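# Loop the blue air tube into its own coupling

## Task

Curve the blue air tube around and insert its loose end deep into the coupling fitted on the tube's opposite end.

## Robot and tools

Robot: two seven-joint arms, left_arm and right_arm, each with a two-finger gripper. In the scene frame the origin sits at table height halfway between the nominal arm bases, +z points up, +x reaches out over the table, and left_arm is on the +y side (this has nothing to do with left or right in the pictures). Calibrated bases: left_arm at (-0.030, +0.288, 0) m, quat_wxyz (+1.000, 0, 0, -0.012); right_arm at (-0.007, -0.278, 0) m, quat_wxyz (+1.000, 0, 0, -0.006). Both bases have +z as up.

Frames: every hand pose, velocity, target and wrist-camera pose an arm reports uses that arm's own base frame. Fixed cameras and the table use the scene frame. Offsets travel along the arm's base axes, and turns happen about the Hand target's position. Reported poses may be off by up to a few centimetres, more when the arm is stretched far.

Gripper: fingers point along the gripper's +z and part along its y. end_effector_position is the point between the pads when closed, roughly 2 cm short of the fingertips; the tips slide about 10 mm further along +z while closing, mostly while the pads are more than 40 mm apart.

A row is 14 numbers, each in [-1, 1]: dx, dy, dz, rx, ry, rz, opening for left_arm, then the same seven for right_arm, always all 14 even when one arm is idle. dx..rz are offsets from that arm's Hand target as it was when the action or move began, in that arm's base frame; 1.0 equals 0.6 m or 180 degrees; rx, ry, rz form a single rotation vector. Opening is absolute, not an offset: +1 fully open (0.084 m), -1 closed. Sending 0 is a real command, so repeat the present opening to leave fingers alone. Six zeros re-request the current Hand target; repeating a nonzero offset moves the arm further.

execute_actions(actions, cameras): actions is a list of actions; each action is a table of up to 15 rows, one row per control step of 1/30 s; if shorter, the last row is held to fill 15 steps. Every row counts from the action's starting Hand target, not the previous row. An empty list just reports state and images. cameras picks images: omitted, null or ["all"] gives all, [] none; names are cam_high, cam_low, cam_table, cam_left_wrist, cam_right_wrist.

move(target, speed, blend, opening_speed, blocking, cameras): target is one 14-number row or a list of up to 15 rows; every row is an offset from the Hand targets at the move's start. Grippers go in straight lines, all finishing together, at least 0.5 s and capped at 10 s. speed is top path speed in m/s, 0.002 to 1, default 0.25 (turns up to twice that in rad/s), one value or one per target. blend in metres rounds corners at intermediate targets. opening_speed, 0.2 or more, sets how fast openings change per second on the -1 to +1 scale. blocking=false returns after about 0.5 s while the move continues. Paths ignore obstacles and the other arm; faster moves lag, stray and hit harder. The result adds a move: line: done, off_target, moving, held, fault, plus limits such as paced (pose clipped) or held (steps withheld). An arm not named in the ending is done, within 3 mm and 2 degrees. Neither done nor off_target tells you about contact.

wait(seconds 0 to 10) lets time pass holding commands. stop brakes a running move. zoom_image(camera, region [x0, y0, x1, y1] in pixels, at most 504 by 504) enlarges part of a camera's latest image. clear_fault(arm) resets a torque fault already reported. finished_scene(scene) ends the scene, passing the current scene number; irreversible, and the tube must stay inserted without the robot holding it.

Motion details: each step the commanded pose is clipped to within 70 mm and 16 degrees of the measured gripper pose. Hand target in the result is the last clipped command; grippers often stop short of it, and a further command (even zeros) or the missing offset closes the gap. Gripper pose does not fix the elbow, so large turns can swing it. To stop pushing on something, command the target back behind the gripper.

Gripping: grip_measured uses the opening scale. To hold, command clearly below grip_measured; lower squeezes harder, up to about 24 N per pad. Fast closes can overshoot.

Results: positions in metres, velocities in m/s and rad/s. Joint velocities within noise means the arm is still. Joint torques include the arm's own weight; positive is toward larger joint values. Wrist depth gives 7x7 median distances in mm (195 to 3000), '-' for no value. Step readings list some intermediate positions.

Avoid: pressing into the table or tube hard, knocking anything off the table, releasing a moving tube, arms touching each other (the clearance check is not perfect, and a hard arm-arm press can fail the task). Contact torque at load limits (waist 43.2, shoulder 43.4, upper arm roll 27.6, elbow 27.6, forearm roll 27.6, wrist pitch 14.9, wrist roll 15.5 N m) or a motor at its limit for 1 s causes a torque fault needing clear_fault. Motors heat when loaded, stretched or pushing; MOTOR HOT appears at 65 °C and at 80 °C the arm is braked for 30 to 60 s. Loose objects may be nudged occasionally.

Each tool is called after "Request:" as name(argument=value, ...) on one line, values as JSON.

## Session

Request:
execute_actions(actions=[])

Request:
zoom_image(camera="cam_high", region=[60, 180, 400, 440])

Request:
zoom_image(camera="cam_low", region=[0, 160, 360, 440])

Scene clock: 0.00 s.
left_arm: end_effector_position=(+0.4704, +0.2331, +0.3619) grip_measured=+1.00 end_effector_quat_wxyz=(-0.065, -0.491, +0.835, -0.240) | right_arm: end_effector_position=(+0.1149, +0.3618, +0.2534) grip_measured=+1.00 end_effector_quat_wxyz=(+0.082, +0.954, -0.090, +0.273)
Joint positions: left_arm=[0.489 0.33 0.258 1.868 -0.537 1.771 2.773 0.084] | right_arm=[0.966 -0.22 0.572 0.932 -0.437 1.344 1.853 0.084]
Joint velocities: within noise
Joint torques (N m): no reading
Motor temperatures (°C): left_arm=[36 41 43 41 36 40 38] | right_arm=[41 44 40 39 39 41 39]
Wrist depth (mm): cam_left_wrist=[2258 798 724 671 610 570 532 / 2088 761 698 633 586 549 509 / 1955 1773 658 602 558 523 488 / 1867 1712 624 577 537 500 471 / 1783 1626 591 557 515 484 458 / 1672 1519 562 532 495 464 441 / 1603 1449 543 507 479 446 424] | cam_right_wrist=[541 557 574 592 616 636 656 / 499 514 530 545 561 581 599 / 467 477 491 502 515 536 551 / 436 445 455 468 475 493 508 / 410 416 428 438 448 459 471 / 386 394 402 411 420 429 441 / 365 374 381 387 395 404 413]
Hand target: left_arm +0.4705, +0.2331, +0.3619; -0.065, -0.491, +0.835, -0.240 | right_arm +0.1149, +0.3618, +0.2534; +0.082, +0.954, -0.090, +0.273
Tool commands: left_gripper/opening=+1.0 right_gripper/opening=+1.0
camera_calibration:
cam_left_wrist: T_world_to_cam=[[-0.858851, 0.405905, -0.312437, 0.44922], [0.499863, 0.797359, -0.338166, -0.23113], [0.111861, -0.446609, -0.887709, 0.501774], [0, 0, 0, 1]] pos_world=[0.445217, 0.22605, 0.507622]
cam_right_wrist: T_world_to_cam=[[-0.231993, -0.966718, 0.107871, 0.382725], [-0.83656, 0.141704, -0.529233, 0.241479], [0.496333, -0.213019, -0.841592, 0.365877], [0, 0, 0, 1]] pos_world=[0.109205, 0.413707, 0.394433]

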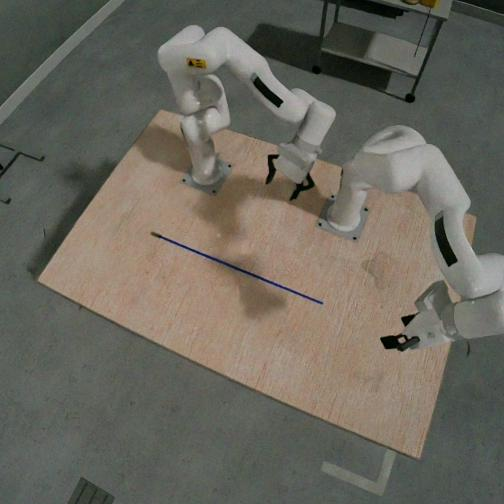

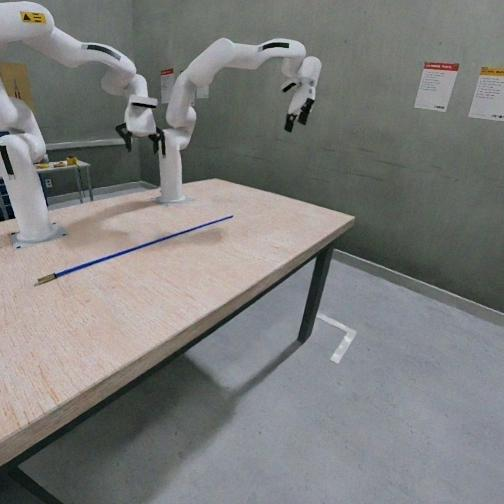

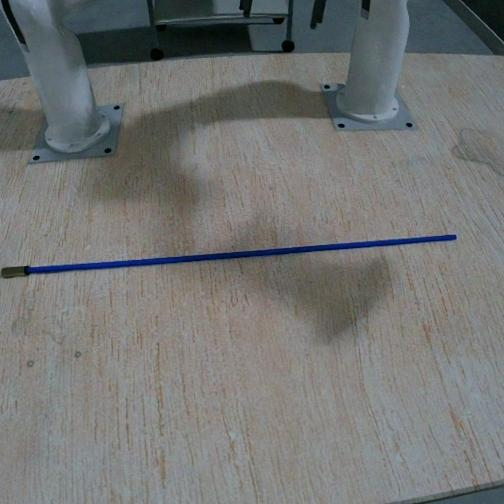

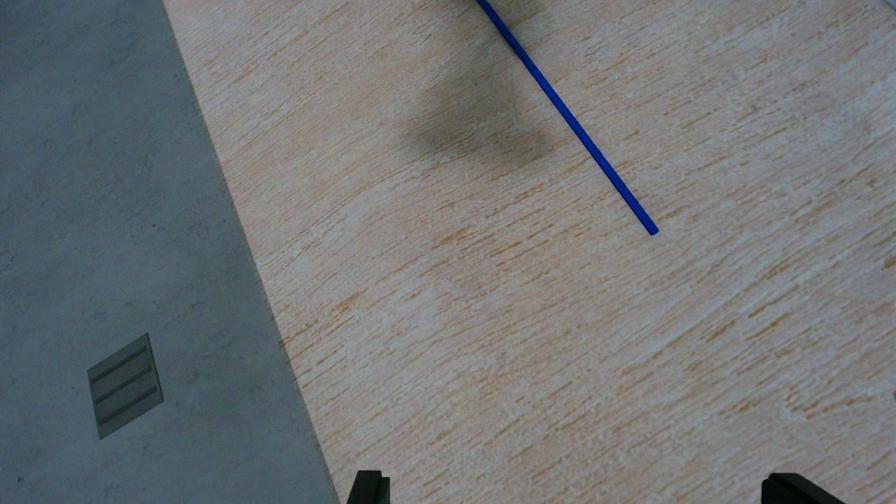

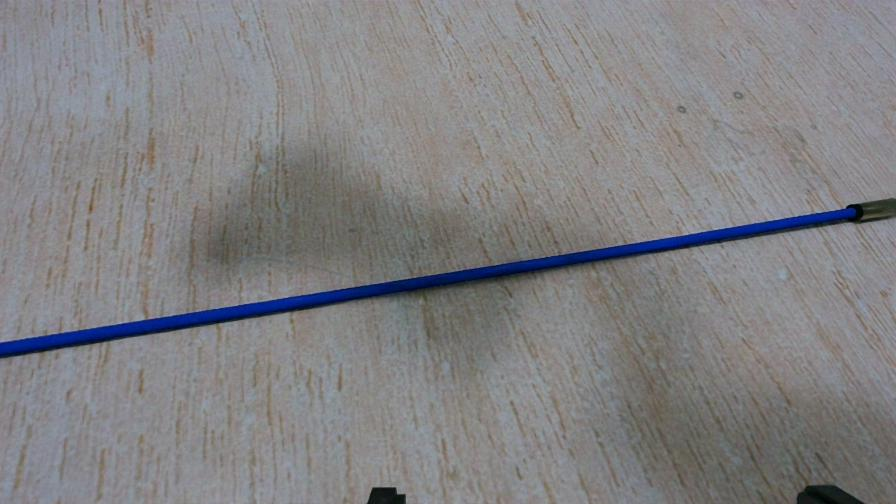

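Scaled by 1.482 from the camera's 504x504 image, which has a finer 720x720 frame.

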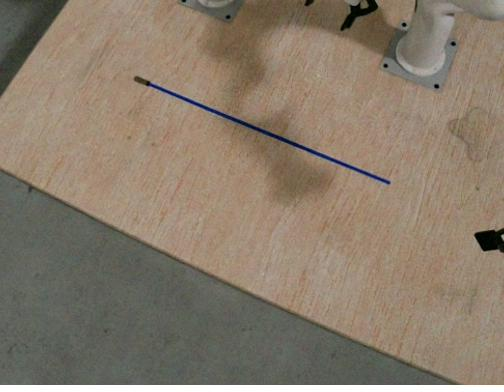

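Scaled by 1.400 from the camera's 504x504 image, which has a finer 720x720 frame.

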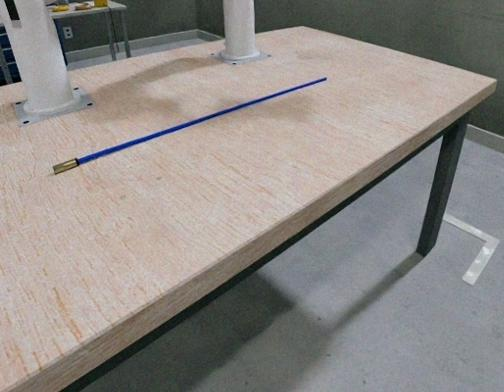

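Request:
move(target=[-0.2,-0.138,-0.183,0.1691,0.0693,-0.8496,1,0.335,-0.106,-0.222,-0.0681,0.1455,0.5544,-0.2], speed=0.3)

Scene clock: 19.30 s.
left_arm: end_effector_position=(+0.3505, +0.1503, +0.2521) grip_measured=+1.00 end_effector_quat_wxyz=(-0.215, +0.668, +0.681, +0.211) | right_arm: end_effector_position=(+0.3159, +0.2982, +0.1202) grip_measured=-0.22 end_effector_quat_wxyz=(-0.049, +0.703, +0.708, +0.050)
Joint positions: left_arm=[0.115 -0.379 -0.038 0.71 0.665 1.144 4.471 0.084] | right_arm=[1.132 -0.025 -0.413 0.727 0.155 0.663 -0.976 0.035]
Joint velocities: within noise
Joint torques (N m): left_arm=[-6.35 -19.1 2.33 19.24 4.34 -2.43 1.45] | right_arm=[-9.36 -6.96 -2 16.03 2.51 -0.65 -0.75]
Motor temperatures (°C): left_arm=[36 42 43 47 36 40 39] | right_arm=[41 44 40 45 39 41 39]
Wrist depth (mm): cam_left_wrist=[1606 1627 1602 1612 1626 1652 1622 / 1673 1689 1681 1694 1692 1702 1716 / 520 521 524 527 526 529 534 / 475 477 479 480 482 485 488 / 446 447 449 451 452 454 457 / 412 414 407 417 418 420 421 / 385 385 387 388 389 391 391] | cam_right_wrist=[273 272 272 272 271 272 272 / 268 268 267 267 268 267 267 / 265 264 264 264 264 264 264 / 260 260 260 260 260 260 259 / 257 257 257 257 256 256 256 / 253 253 253 252 252 252 252 / 250 250 250 250 248 249 249]
Hand target: left_arm +0.3505, +0.1503, +0.2521; -0.215, +0.668, +0.681, +0.211 | right_arm +0.3159, +0.2982, +0.1202; -0.049, +0.703, +0.708, +0.050
Off the commanded pose: left_arm 0.000 m, 0 deg | right_arm 0.000 m, 0 deg.
move: done
camera_calibration:
cam_left_wrist: T_world_to_cam=[[0.999576, 0.0142194, 0.0254261, -0.33216], [0.0261005, -0.824801, -0.564821, 0.324764], [0.01294, 0.565245, -0.824822, 0.247458], [0, 0, 0, 1]] pos_world=[0.320341, 0.132715, 0.395988]
cam_right_wrist: T_world_to_cam=[[0.999948, -0.00705037, 0.00733757, -0.280972], [-0.0060384, -0.99152, -0.129811, 0.375734], [0.00819056, 0.12976, -0.991512, 0.210463], [0, 0, 0, 1]] pos_world=[0.281502, 0.343258, 0.259513]

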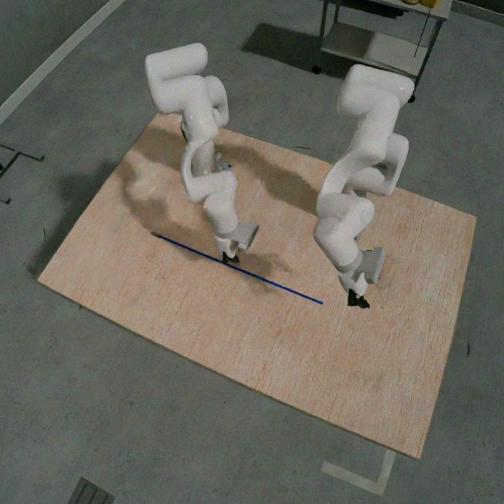

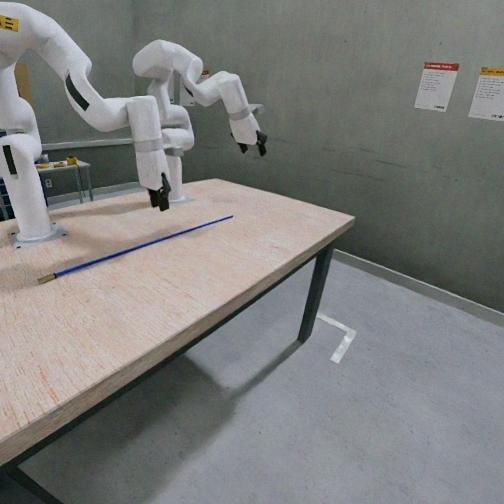

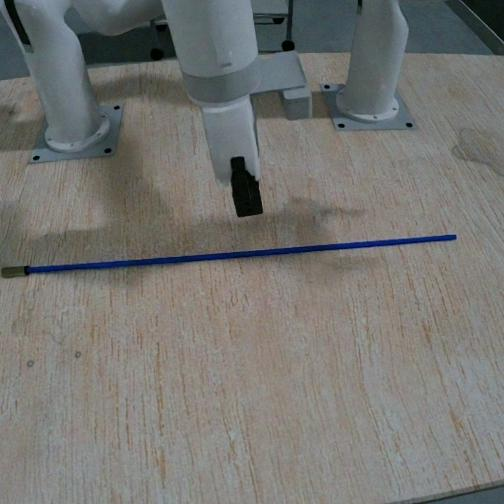

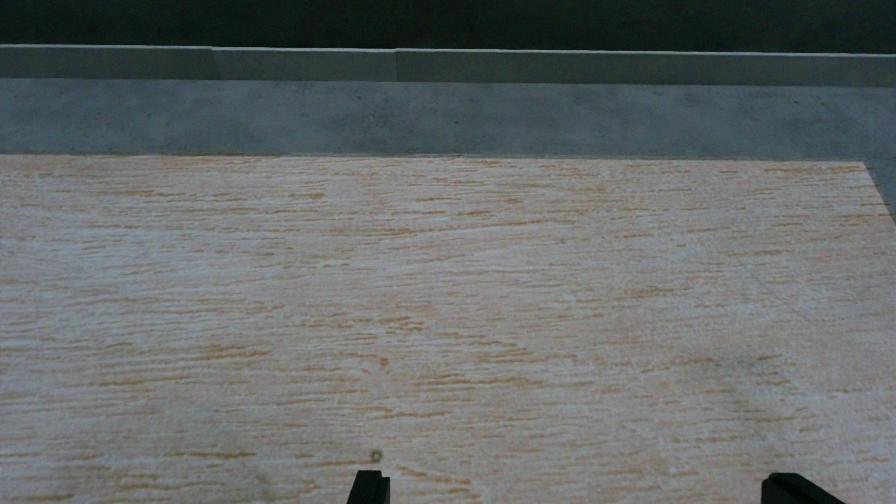

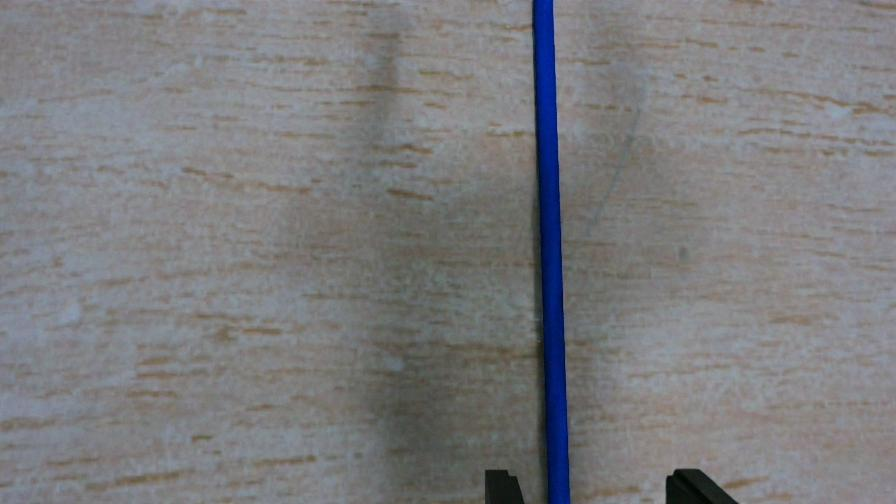

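Request:
move(target=[[0,0,0,0,0,0,1,0.0117,0,-0.12,0,0,0,-0.2],[0,0,0,0,0,0,1,0.0117,0,-0.1628,0,0,0,-0.2],[0,0,0,0,0,0,1,0.0117,0,-0.1628,0,0,0,-1]], speed=[0.15,0.04,0.04], opening_speed=0.8, cameras=["cam_right_wrist","cam_table"])

Scene clock: 28.17 s.
left_arm: end_effector_position=(+0.3504, +0.1503, +0.2521) grip_measured=+1.00 end_effector_quat_wxyz=(-0.215, +0.668, +0.681, +0.211) | right_arm: end_effector_position=(+0.3229, +0.2982, +0.0225) grip_measured=-0.83 end_effector_quat_wxyz=(-0.049, +0.703, +0.708, +0.050)
Joint positions: left_arm=[0.115 -0.379 -0.038 0.71 0.665 1.144 4.471 0.084] | right_arm=[1.092 0.261 -0.343 0.716 0.481 0.415 -1.249 0.007]
Joint velocities: within noise
Joint torques (N m): left_arm=[-6.29 -18.94 2.39 19.46 4.28 -2.21 1.43] | right_arm=[-9.06 -10.61 -0.2 11.57 2.25 -1.65 -0.6]
Motor temperatures (°C): left_arm=[36 42 43 48 36 41 39] | right_arm=[41 44 40 47 39 41 39]
Wrist depth (mm): cam_left_wrist=[1608 1599 1638 1624 1631 1634 1632 / 1708 1674 1675 1694 1688 1706 1722 / 518 520 523 526 529 531 532 / 475 477 477 480 484 485 488 / 446 447 448 450 452 454 457 / 412 413 407 416 417 419 421 / 384 385 386 387 389 391 391] | cam_right_wrist=[- - - - - - - / - - - - - - - / - - - - - - - / - - - - - - - / - - - - - - - / - - - - - - - / - - - - - - -]
Hand target: left_arm +0.3505, +0.1503, +0.2521; -0.215, +0.668, +0.681, +0.211 | right_arm +0.3229, +0.2982, +0.0225; -0.049, +0.703, +0.708, +0.050
Off the commanded pose: left_arm 0.000 m, 0 deg | right_arm 0.000 m, 0 deg.
move: done
camera_calibration:
cam_right_wrist: T_world_to_cam=[[0.999948, -0.00705111, 0.00733687, -0.287355], [-0.00603841, -0.991508, -0.129909, 0.363119], [0.00819056, 0.129858, -0.991499, 0.113597], [0, 0, 0, 1]] pos_world=[0.288602, 0.343257, 0.161912]
Images, in order (width x height): cam_table 504x504, cam_right_wrist 896x504.

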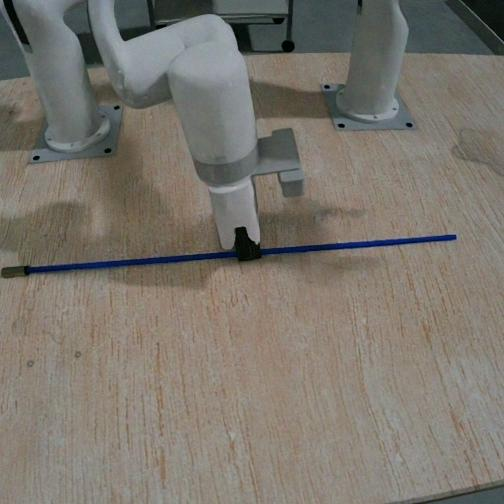

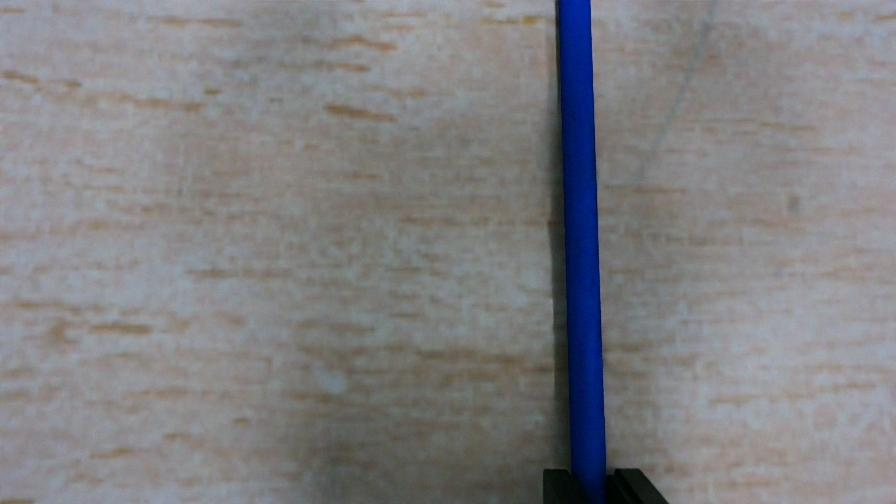

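Request:
move(target=[[0,0,0,0,0,0,1,0,0,0.05,0,0,0,-1],[0,0,0,0,0,0,1,0,-0.05,0.2,0.0667,0.0005,0,-1]], speed=[0.06,0.1], blend=[0.02,0])

Request:
zoom_image(camera="cam_low", region=[20, 100, 270, 320])

Scene clock: 33.77 s.
left_arm: end_effector_position=(+0.3504, +0.1503, +0.2521) grip_measured=+1.00 end_effector_quat_wxyz=(-0.215, +0.668, +0.681, +0.211) | right_arm: end_effector_position=(+0.3229, +0.2682, +0.1425) grip_measured=-0.83 end_effector_quat_wxyz=(-0.123, +0.694, +0.699, +0.123)
Joint positions: left_arm=[0.115 -0.379 -0.038 0.71 0.665 1.144 4.471 0.084] | right_arm=[1.046 -0.18 -0.454 0.604 0.378 0.603 -1.281 0.007]
Joint velocities: within noise
Joint torques (N m): left_arm=[-6.05 -18.55 2.27 19.75 4.31 -2.47 1.36] | right_arm=[-9.56 -15.23 -0.51 9.92 -2.11 -0.73 0.69]
Motor temperatures (°C): left_arm=[36 42 43 48 37 41 39] | right_arm=[41 44 40 46 39 41 39]
Wrist depth (mm): cam_left_wrist=[1613 1631 1615 1632 1614 1641 1614 / 1670 1654 1644 1696 1712 1695 1725 / 520 521 522 526 530 530 532 / 474 477 477 480 484 484 486 / 445 446 448 448 452 454 456 / 413 413 409 416 419 421 421 / 385 386 388 387 390 391 392] | cam_right_wrist=[343 347 347 347 346 346 346 / 331 330 330 330 330 329 329 / 319 315 318 318 318 318 318 / 305 305 304 304 304 304 303 / 295 295 292 294 294 294 293 / 283 282 282 282 282 282 281 / 274 274 274 273 273 273 273]
Hand target: left_arm +0.3505, +0.1503, +0.2521; -0.215, +0.668, +0.681, +0.211 | right_arm +0.3229, +0.2682, +0.1425; -0.123, +0.694, +0.699, +0.123
Off the commanded pose: left_arm 0.000 m, 0 deg | right_arm 0.000 m, 0 deg.
move: done; blend cut to 0.015 m at target 1
camera_calibration:
cam_left_wrist: T_world_to_cam=[[0.999574, 0.0141631, 0.0255086, -0.332185], [0.0261006, -0.824802, -0.564819, 0.324764], [0.01304, 0.565244, -0.824821, 0.247426], [0, 0, 0, 1]] pos_world=[0.320341, 0.132715, 0.395988]
cam_right_wrist: T_world_to_cam=[[0.999959, -0.00798017, 0.00416972, -0.287734], [-0.00613488, -0.942835, -0.333203, 0.364899], [0.00659037, 0.333164, -0.942846, 0.175463], [0, 0, 0, 1]] pos_world=[0.288804, 0.283286, 0.28822]

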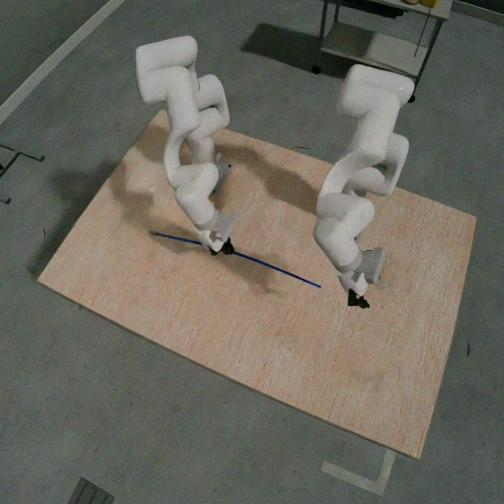

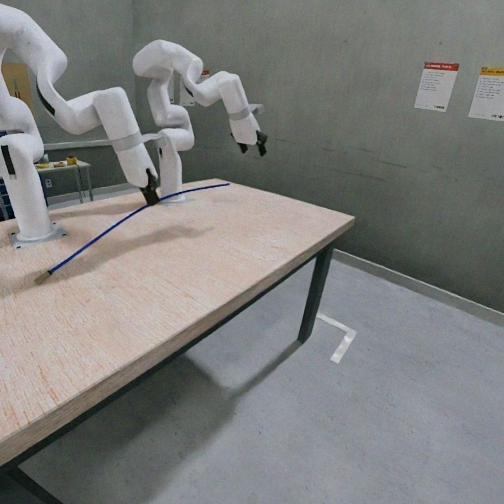

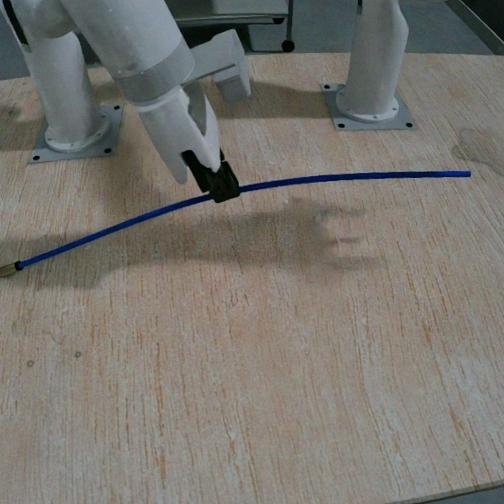

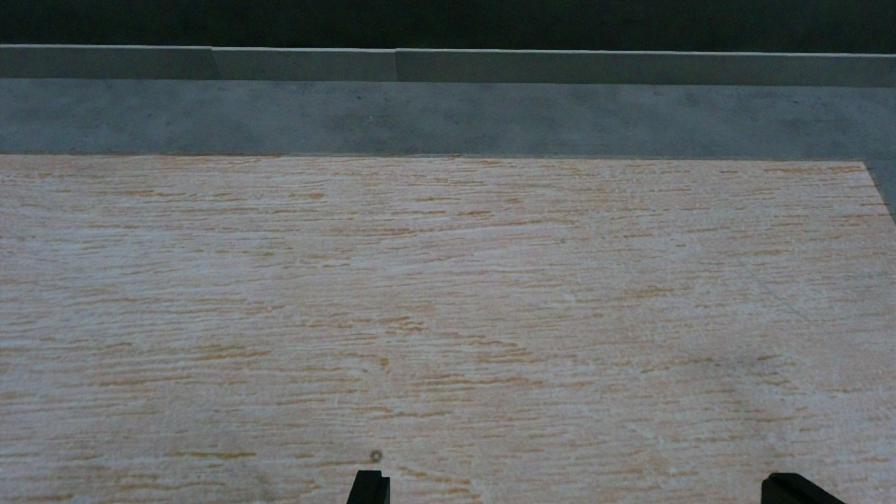

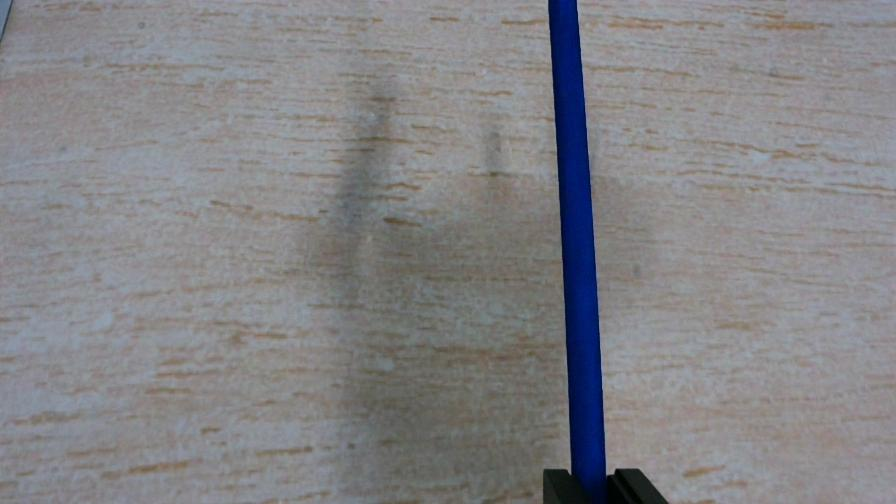

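Scaled by 2.016 from the camera's 504x504 image, which has a finer 720x720 frame.

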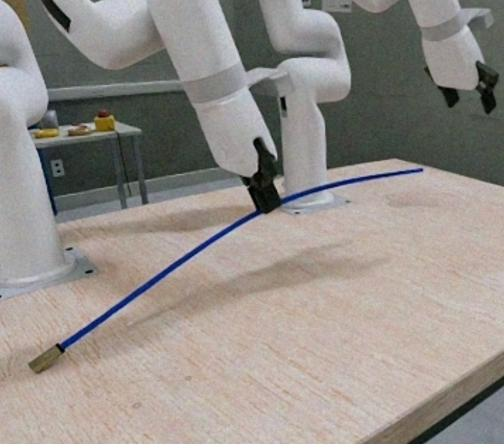

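Request:
move(target=[-0.0025,-0.389,-0.041,0,0,0,1,0,0,0,0,0,0,-1], speed=[0.18], cameras=["cam_left_wrist","cam_table"])

Scene clock: 45.40 s.
left_arm: end_effector_position=(+0.3489, -0.0831, +0.2275) grip_measured=+1.00 end_effector_quat_wxyz=(-0.215, +0.668, +0.681, +0.211) | right_arm: end_effector_position=(+0.3229, +0.2682, +0.1425) grip_measured=-0.83 end_effector_quat_wxyz=(-0.123, +0.694, +0.699, +0.123)
Joint positions: left_arm=[-0.123 -0.149 -0.418 0.916 0.458 1.414 4.009 0.084] | right_arm=[1.046 -0.18 -0.454 0.604 0.378 0.603 -1.281 0.007]
Joint velocities: within noise
Joint torques (N m): left_arm=[-6.4 -13.49 -1.33 25.39 4.49 0.76 -1.24] | right_arm=[-9.06 -15.2 1.67 10.99 -2.05 -1.07 0.9]
Motor temperatures (°C): left_arm=[36 42 43 49 37 41 39] | right_arm=[41 44 40 46 39 41 39]
Wrist depth (mm): cam_left_wrist=[583 585 589 596 600 601 1784 / 537 540 544 545 547 550 554 / 485 487 492 494 497 498 501 / 444 448 449 451 455 456 458 / 418 418 414 424 424 425 428 / 385 388 389 391 385 394 396 / 360 362 362 364 366 366 368] | cam_right_wrist=[344 348 347 346 347 346 346 / 331 331 331 330 330 329 329 / 320 315 319 319 318 317 317 / 305 305 304 305 304 304 304 / 295 295 292 295 294 294 293 / 282 283 283 282 282 282 282 / 274 274 274 274 274 273 273]
Hand target: left_arm +0.3490, -0.0831, +0.2275; -0.215, +0.668, +0.681, +0.211 | right_arm +0.3229, +0.2682, +0.1425; -0.123, +0.694, +0.699, +0.123
Off the commanded pose: left_arm 0.000 m, 0 deg | right_arm 0.000 m, 0 deg.
move: done
camera_calibration:
cam_left_wrist: T_world_to_cam=[[0.999573, 0.0143033, 0.0254787, -0.326727], [0.0261976, -0.824877, -0.564705, 0.118319], [0.0129397, 0.565131, -0.8249, 0.359132], [0, 0, 0, 1]] pos_world=[0.31884, -0.100685, 0.371388]
Images, in order (width x height): cam_table 504x504, cam_left_wrist 896x504.

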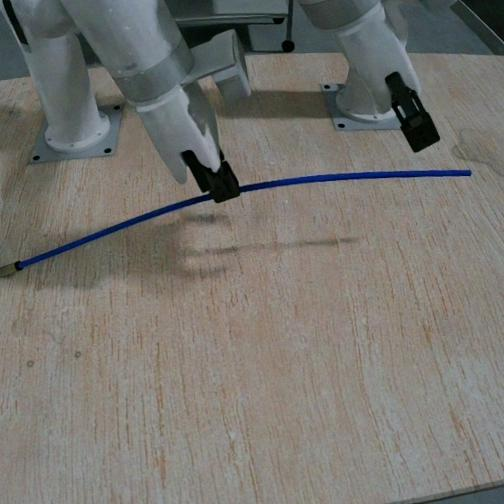

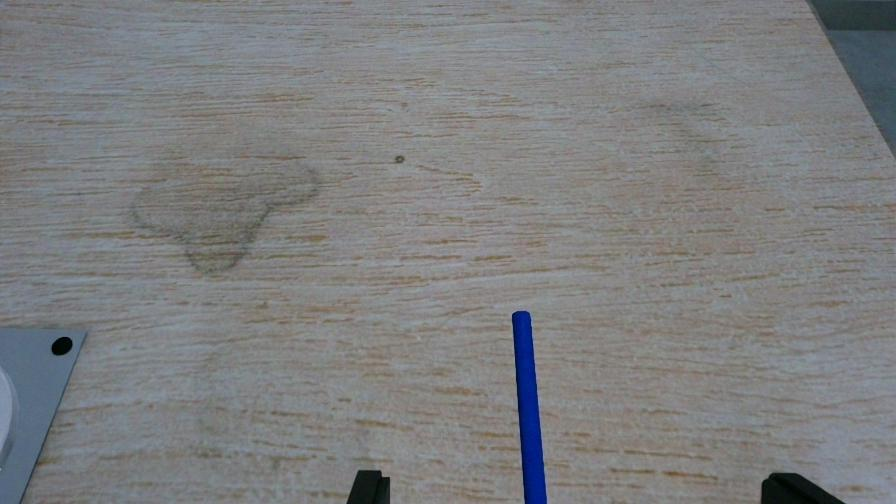

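Request:
move(target=[0.0007,0.0927,-0.13,0,0,0,1,0,0,0,0,0,0,-1], speed=[0.08], cameras=["cam_left_wrist","cam_table"])

Request:
zoom_image(camera="cam_table", region=[380, 100, 500, 220])

Scene clock: 52.60 s.
left_arm: end_effector_position=(+0.3494, -0.0275, +0.1495) grip_measured=+1.00 end_effector_quat_wxyz=(-0.215, +0.668, +0.681, +0.211) | right_arm: end_effector_position=(+0.3229, +0.2682, +0.1425) grip_measured=-0.83 end_effector_quat_wxyz=(-0.123, +0.694, +0.699, +0.123)
Joint positions: left_arm=[-0.058 -0.114 -0.347 0.706 0.568 1.154 3.97 0.084] | right_arm=[1.046 -0.18 -0.454 0.604 0.378 0.603 -1.281 0.007]
Joint velocities: within noise
Joint torques (N m): left_arm=[7.35 -13.57 2.65 16.33 4.12 -2.04 -1.03] | right_arm=[-9.2 -15.41 1.64 11.69 -1.96 -1.44 0.9]
Motor temperatures (°C): left_arm=[36 42 43 50 37 41 39] | right_arm=[41 45 40 46 39 41 39]
Wrist depth (mm): cam_left_wrist=[461 463 467 469 473 474 479 / 424 425 419 431 432 436 439 / 385 386 388 390 391 394 396 / 352 354 355 356 358 359 361 / 329 331 332 335 336 336 338 / 305 306 308 309 305 311 313 / 285 286 286 287 288 291 291] | cam_right_wrist=[344 347 347 347 347 347 346 / 331 330 330 330 329 330 329 / 320 316 318 318 318 318 318 / 305 305 305 304 304 304 303 / 295 295 292 294 294 294 294 / 283 282 283 282 282 282 281 / 274 274 273 274 274 273 273]
Hand target: left_arm +0.3494, -0.0275, +0.1495; -0.215, +0.668, +0.681, +0.211 | right_arm +0.3229, +0.2682, +0.1425; -0.123, +0.694, +0.699, +0.123
Off the commanded pose: left_arm 0.000 m, 0 deg | right_arm 0.000 m, 0 deg.
move: done
camera_calibration:
cam_left_wrist: T_world_to_cam=[[0.999574, 0.0141645, 0.0255073, -0.32595], [0.0261003, -0.824834, -0.564772, 0.120177], [0.0130395, 0.565198, -0.824852, 0.263321], [0, 0, 0, 1]] pos_world=[0.319241, -0.0450854, 0.293388]
Images, in order (width x height): cam_table 504x504, cam_left_wrist 896x504.

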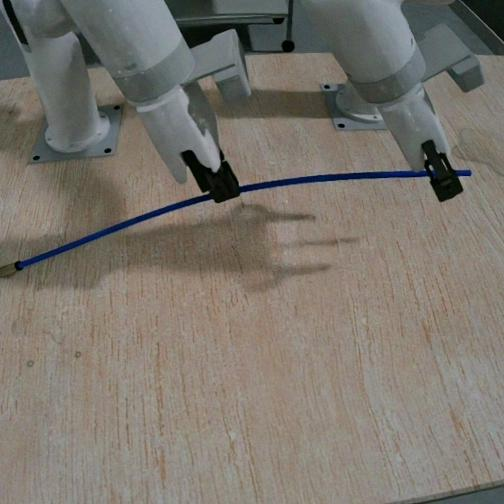

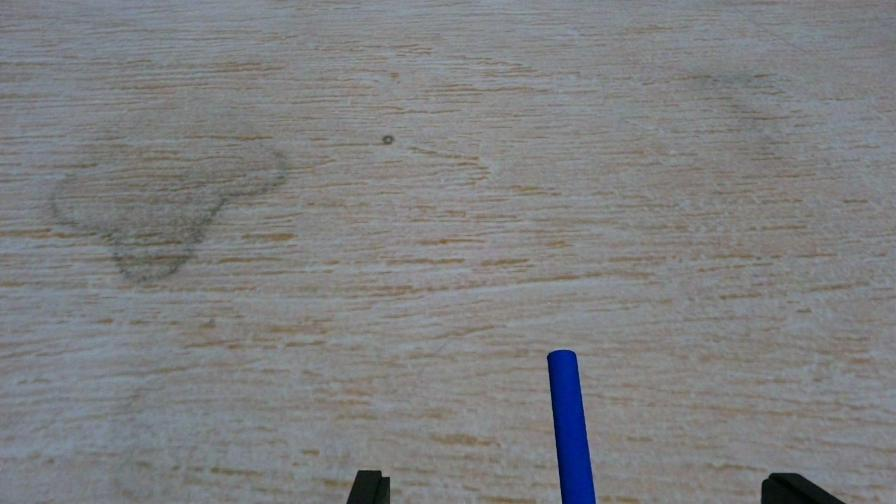

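Scaled by 4.200 from the camera's 504x504 image, which has a finer 720x720 frame.

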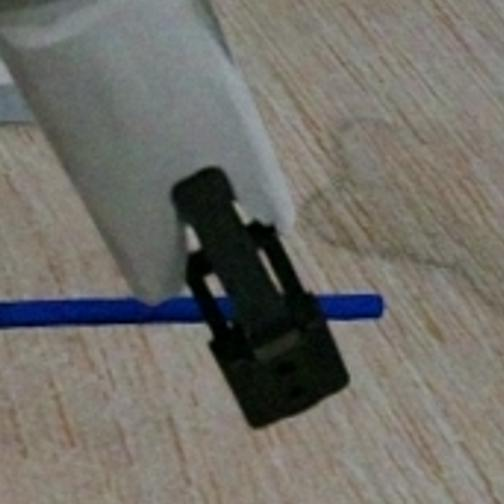

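Request:
move(target=[[0,0,0,0,0,0,-1,0,0,0,0,0,0,-1],[0,0,-0.18,0,0,0,-1,0,0,-0.18,-0.0765,-0.0006,0,-1]], speed=0.06, opening_speed=0.8, cameras=["cam_left_wrist","cam_table"])

Scene clock: 59.90 s.
left_arm: end_effector_position=(+0.3494, -0.0275, +0.0415) grip_measured=-0.83 end_effector_quat_wxyz=(-0.215, +0.668, +0.681, +0.211) | right_arm: end_effector_position=(+0.3229, +0.2682, +0.0345) grip_measured=-0.83 end_effector_quat_wxyz=(-0.038, +0.704, +0.708, +0.039)
Joint positions: left_arm=[-0.048 0.175 -0.327 0.669 0.79 0.946 3.696 0.007] | right_arm=[1.096 0.181 -0.403 0.657 0.365 0.445 -1.202 0.007]
Joint velocities: within noise
Joint torques (N m): left_arm=[0.17 -18.18 6.82 15.9 5.11 1.11 -1.19] | right_arm=[0.25 -5.53 -5.55 8.45 1.85 -1.11 0.76]
Motor temperatures (°C): left_arm=[36 41 43 49 37 41 39] | right_arm=[41 45 40 46 39 41 39]
Wrist depth (mm): cam_left_wrist=[290 291 293 295 296 300 301 / 267 269 270 271 273 274 271 / 242 243 244 245 247 248 249 / 222 223 224 225 226 227 228 / 208 209 210 211 211 213 213 / - 197 198 199 200 200 201 / - - - - - - -] | cam_right_wrist=[- - - - - - - / - - - - - - - / - - - - - - - / - - - - - - - / - - - - - - - / - - - - - - - / - - - - - - -]
Hand target: left_arm +0.3494, -0.0275, +0.0415; -0.215, +0.668, +0.681, +0.211 | right_arm +0.3229, +0.2682, +0.0345; -0.038, +0.704, +0.708, +0.039
Off the commanded pose: left_arm 0.000 m, 0 deg | right_arm 0.000 m, 0 deg.
move: done
camera_calibration:
cam_left_wrist: T_world_to_cam=[[0.999572, 0.0142471, 0.0255636, -0.323201], [0.0262002, -0.824832, -0.56477, 0.0591497], [0.0130394, 0.565198, -0.824852, 0.174237], [0, 0, 0, 1]] pos_world=[0.31924, -0.0450853, 0.185388]
Images, in order (width x height): cam_table 504x504, cam_left_wrist 896x504.

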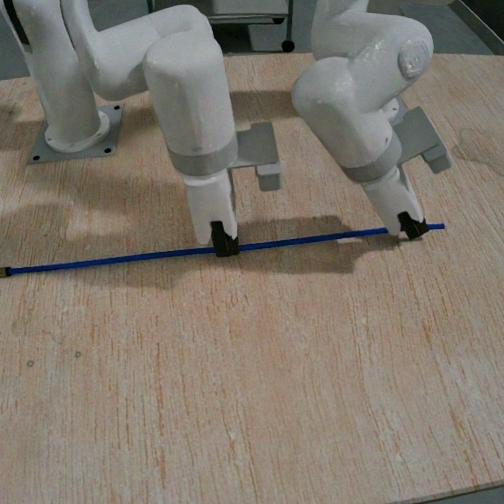

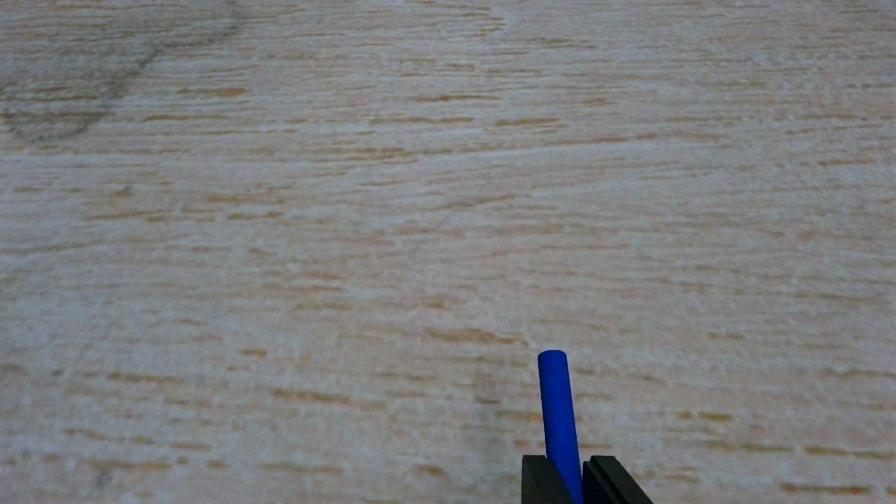

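Request:
move(target=[[0,0,0,0,0,0,-1,0,0,0,0,0,0,-0.4],[0,0,0,0,0,0,-1,0,0,0.2,0,0,0,-0.4],[0,0,0,0,0,0,-1,-0.0067,-0.462,0.379,-0.1167,-0.0008,0,-0.1]], speed=[0.1,0.15,0.25], blend=[0,0.03,0], opening_speed=1, cameras=["cam_right_wrist","cam_table"])

Scene clock: 68.63 s.
left_arm: end_effector_position=(+0.3494, -0.0275, +0.0415) grip_measured=-0.83 end_effector_quat_wxyz=(-0.215, +0.668, +0.681, +0.211) | right_arm: end_effector_position=(+0.3189, -0.0090, +0.2619) grip_measured=-0.11 end_effector_quat_wxyz=(+0.091, +0.699, +0.704, -0.090)
Joint positions: left_arm=[-0.048 0.176 -0.327 0.669 0.79 0.946 3.696 0.007] | right_arm=[0.778 -0.609 -0.495 0.74 -0.522 1.414 -1.087 0.039]
Joint velocities: within noise
Joint torques (N m): left_arm=[-3.05 -27.4 -1.27 13.52 -2.87 -1.9 -0.58] | right_arm=[-9.2 -8.96 3.17 16.68 -2.2 -0.42 -0.79]
Motor temperatures (°C): left_arm=[36 42 43 47 37 41 39] | right_arm=[41 44 40 46 39 41 39]
Wrist depth (mm): cam_left_wrist=[291 292 294 296 298 299 302 / 268 269 271 272 273 275 271 / 242 243 245 245 247 248 250 / 222 223 224 225 226 227 228 / 208 209 210 210 212 213 213 / - 197 198 199 199 200 201 / - - - - - - -] | cam_right_wrist=[352 353 352 352 350 352 352 / 361 362 361 362 360 360 360 / 367 373 373 373 370 373 373 / 379 383 382 383 383 382 383 / 395 397 397 396 393 396 396 / 408 408 407 407 407 408 407 / 423 423 419 418 419 418 422]
Hand target: left_arm +0.3494, -0.0275, +0.0415; -0.215, +0.668, +0.681, +0.211 | right_arm +0.3189, -0.0090, +0.2619; +0.091, +0.699, +0.704, -0.090
Off the commanded pose: left_arm 0.000 m, 0 deg | right_arm 0.000 m, 0 deg.
move: done
camera_calibration:
cam_right_wrist: T_world_to_cam=[[0.999922, -0.00305076, 0.0121261, -0.288434], [-0.00614438, -0.9645, 0.264012, -0.0132694], [0.0108902, -0.264066, -0.964443, 0.379372], [0, 0, 0, 1]] pos_world=[0.284198, 0.0865011, 0.372884]
Images, in order (width x height): cam_table 504x504, cam_right_wrist 896x504.

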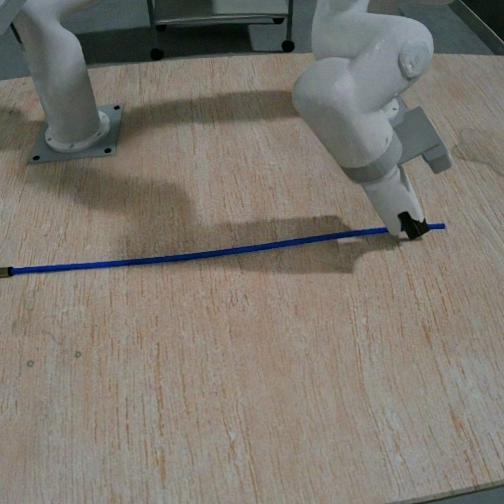

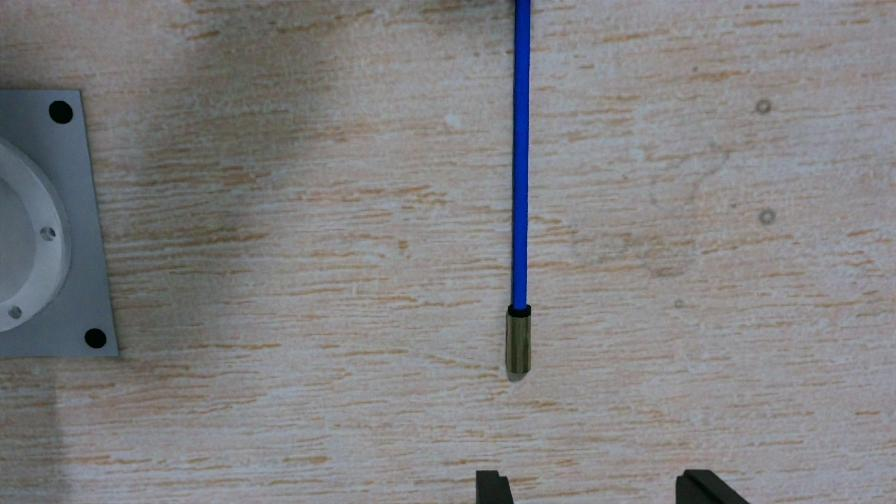

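Request:
move(target=[[0,0,0,0,0,0,-1,0.0183,-0.0787,-0.33,0,0,0,-0.1],[0,0,0,0,0,0,-1,0.0183,-0.0787,-0.3965,0,0,0,-0.1]], speed=[0.2,0.06], cameras=["cam_low","cam_right_wrist"])

Request:
zoom_image(camera="cam_low", region=[0, 220, 120, 340])

Scene clock: 78.67 s.
left_arm: end_effector_position=(+0.3494, -0.0275, +0.0415) grip_measured=-0.83 end_effector_quat_wxyz=(-0.215, +0.668, +0.681, +0.211) | right_arm: end_effector_position=(+0.3298, -0.0562, +0.0240) grip_measured=-0.11 end_effector_quat_wxyz=(+0.091, +0.699, +0.704, -0.090)
Joint positions: left_arm=[-0.048 0.176 -0.327 0.669 0.79 0.946 3.696 0.007] | right_arm=[0.796 0.016 -0.889 0.416 -0.592 0.448 -1.128 0.039]
Joint velocities: within noise
Joint torques (N m): left_arm=[-0.22 -27.25 0.22 13.68 -2.83 -1.6 -0.07] | right_arm=[8.82 -2.09 1.41 12.75 2.7 -2.1 -0.79]
Motor temperatures (°C): left_arm=[36 42 43 46 37 41 39] | right_arm=[41 44 40 48 39 41 39]
Wrist depth (mm): cam_left_wrist=[291 292 295 296 297 300 301 / 268 269 271 272 273 275 270 / 243 243 245 246 248 248 249 / 222 223 224 225 225 227 228 / 208 209 210 211 211 212 213 / - 197 198 198 200 200 201 / - - - - - - -] | cam_right_wrist=[- - - - - - - / - - - - - - - / - - - - - - - / - - - - - - - / - - - - - - - / - - - - - - - / - - - - - - -]
Hand target: left_arm +0.3494, -0.0275, +0.0415; -0.215, +0.668, +0.681, +0.211 | right_arm +0.3299, -0.0562, +0.0240; +0.091, +0.699, +0.704, -0.090
Off the commanded pose: left_arm 0.000 m, 0 deg | right_arm 0.000 m, 0 deg.
move: done
camera_calibration:
cam_right_wrist: T_world_to_cam=[[0.99992, -0.00312108, 0.0122488, -0.296605], [-0.0062446, -0.964499, 0.264011, 0.00401506], [0.01099, -0.264067, -0.964442, 0.137293], [0, 0, 0, 1]] pos_world=[0.295098, 0.0392012, 0.134984]
Images, in order (width x height): cam_low 504x504, cam_right_wrist 896x504.

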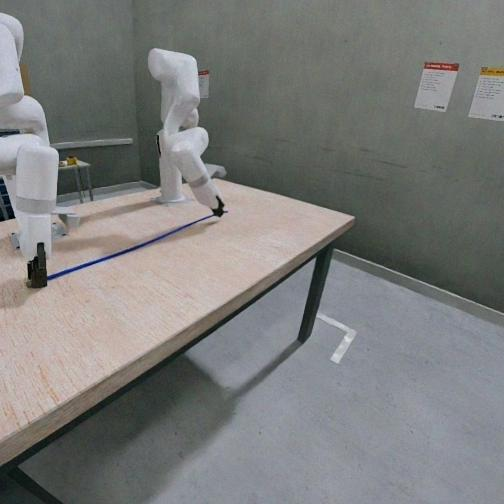

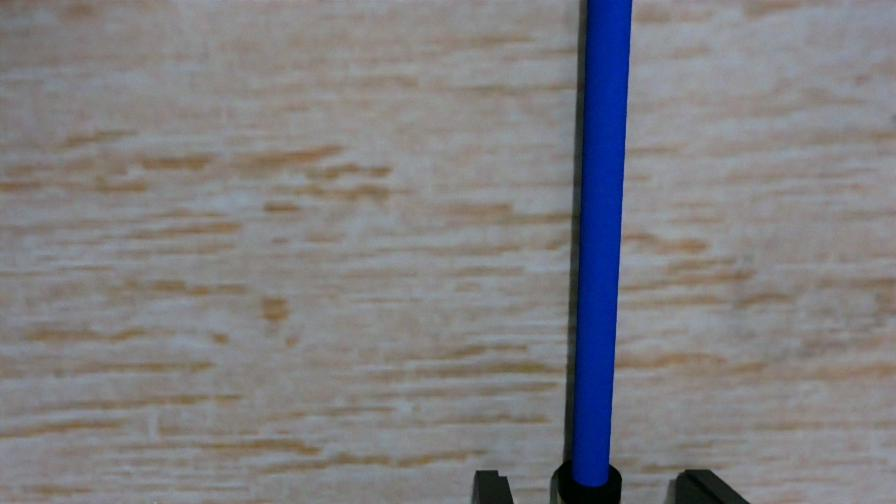

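Scaled by 4.200 from the camera's 504x504 image, which has a finer 720x720 frame.

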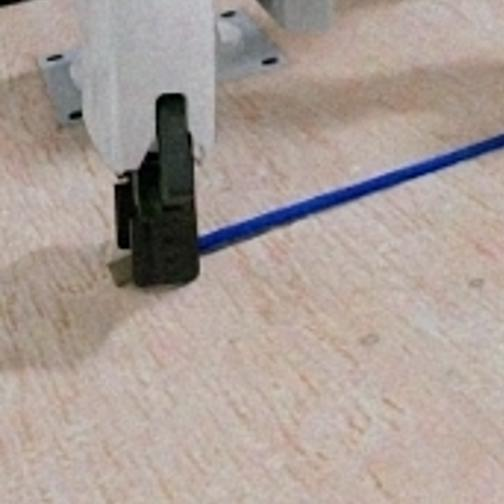

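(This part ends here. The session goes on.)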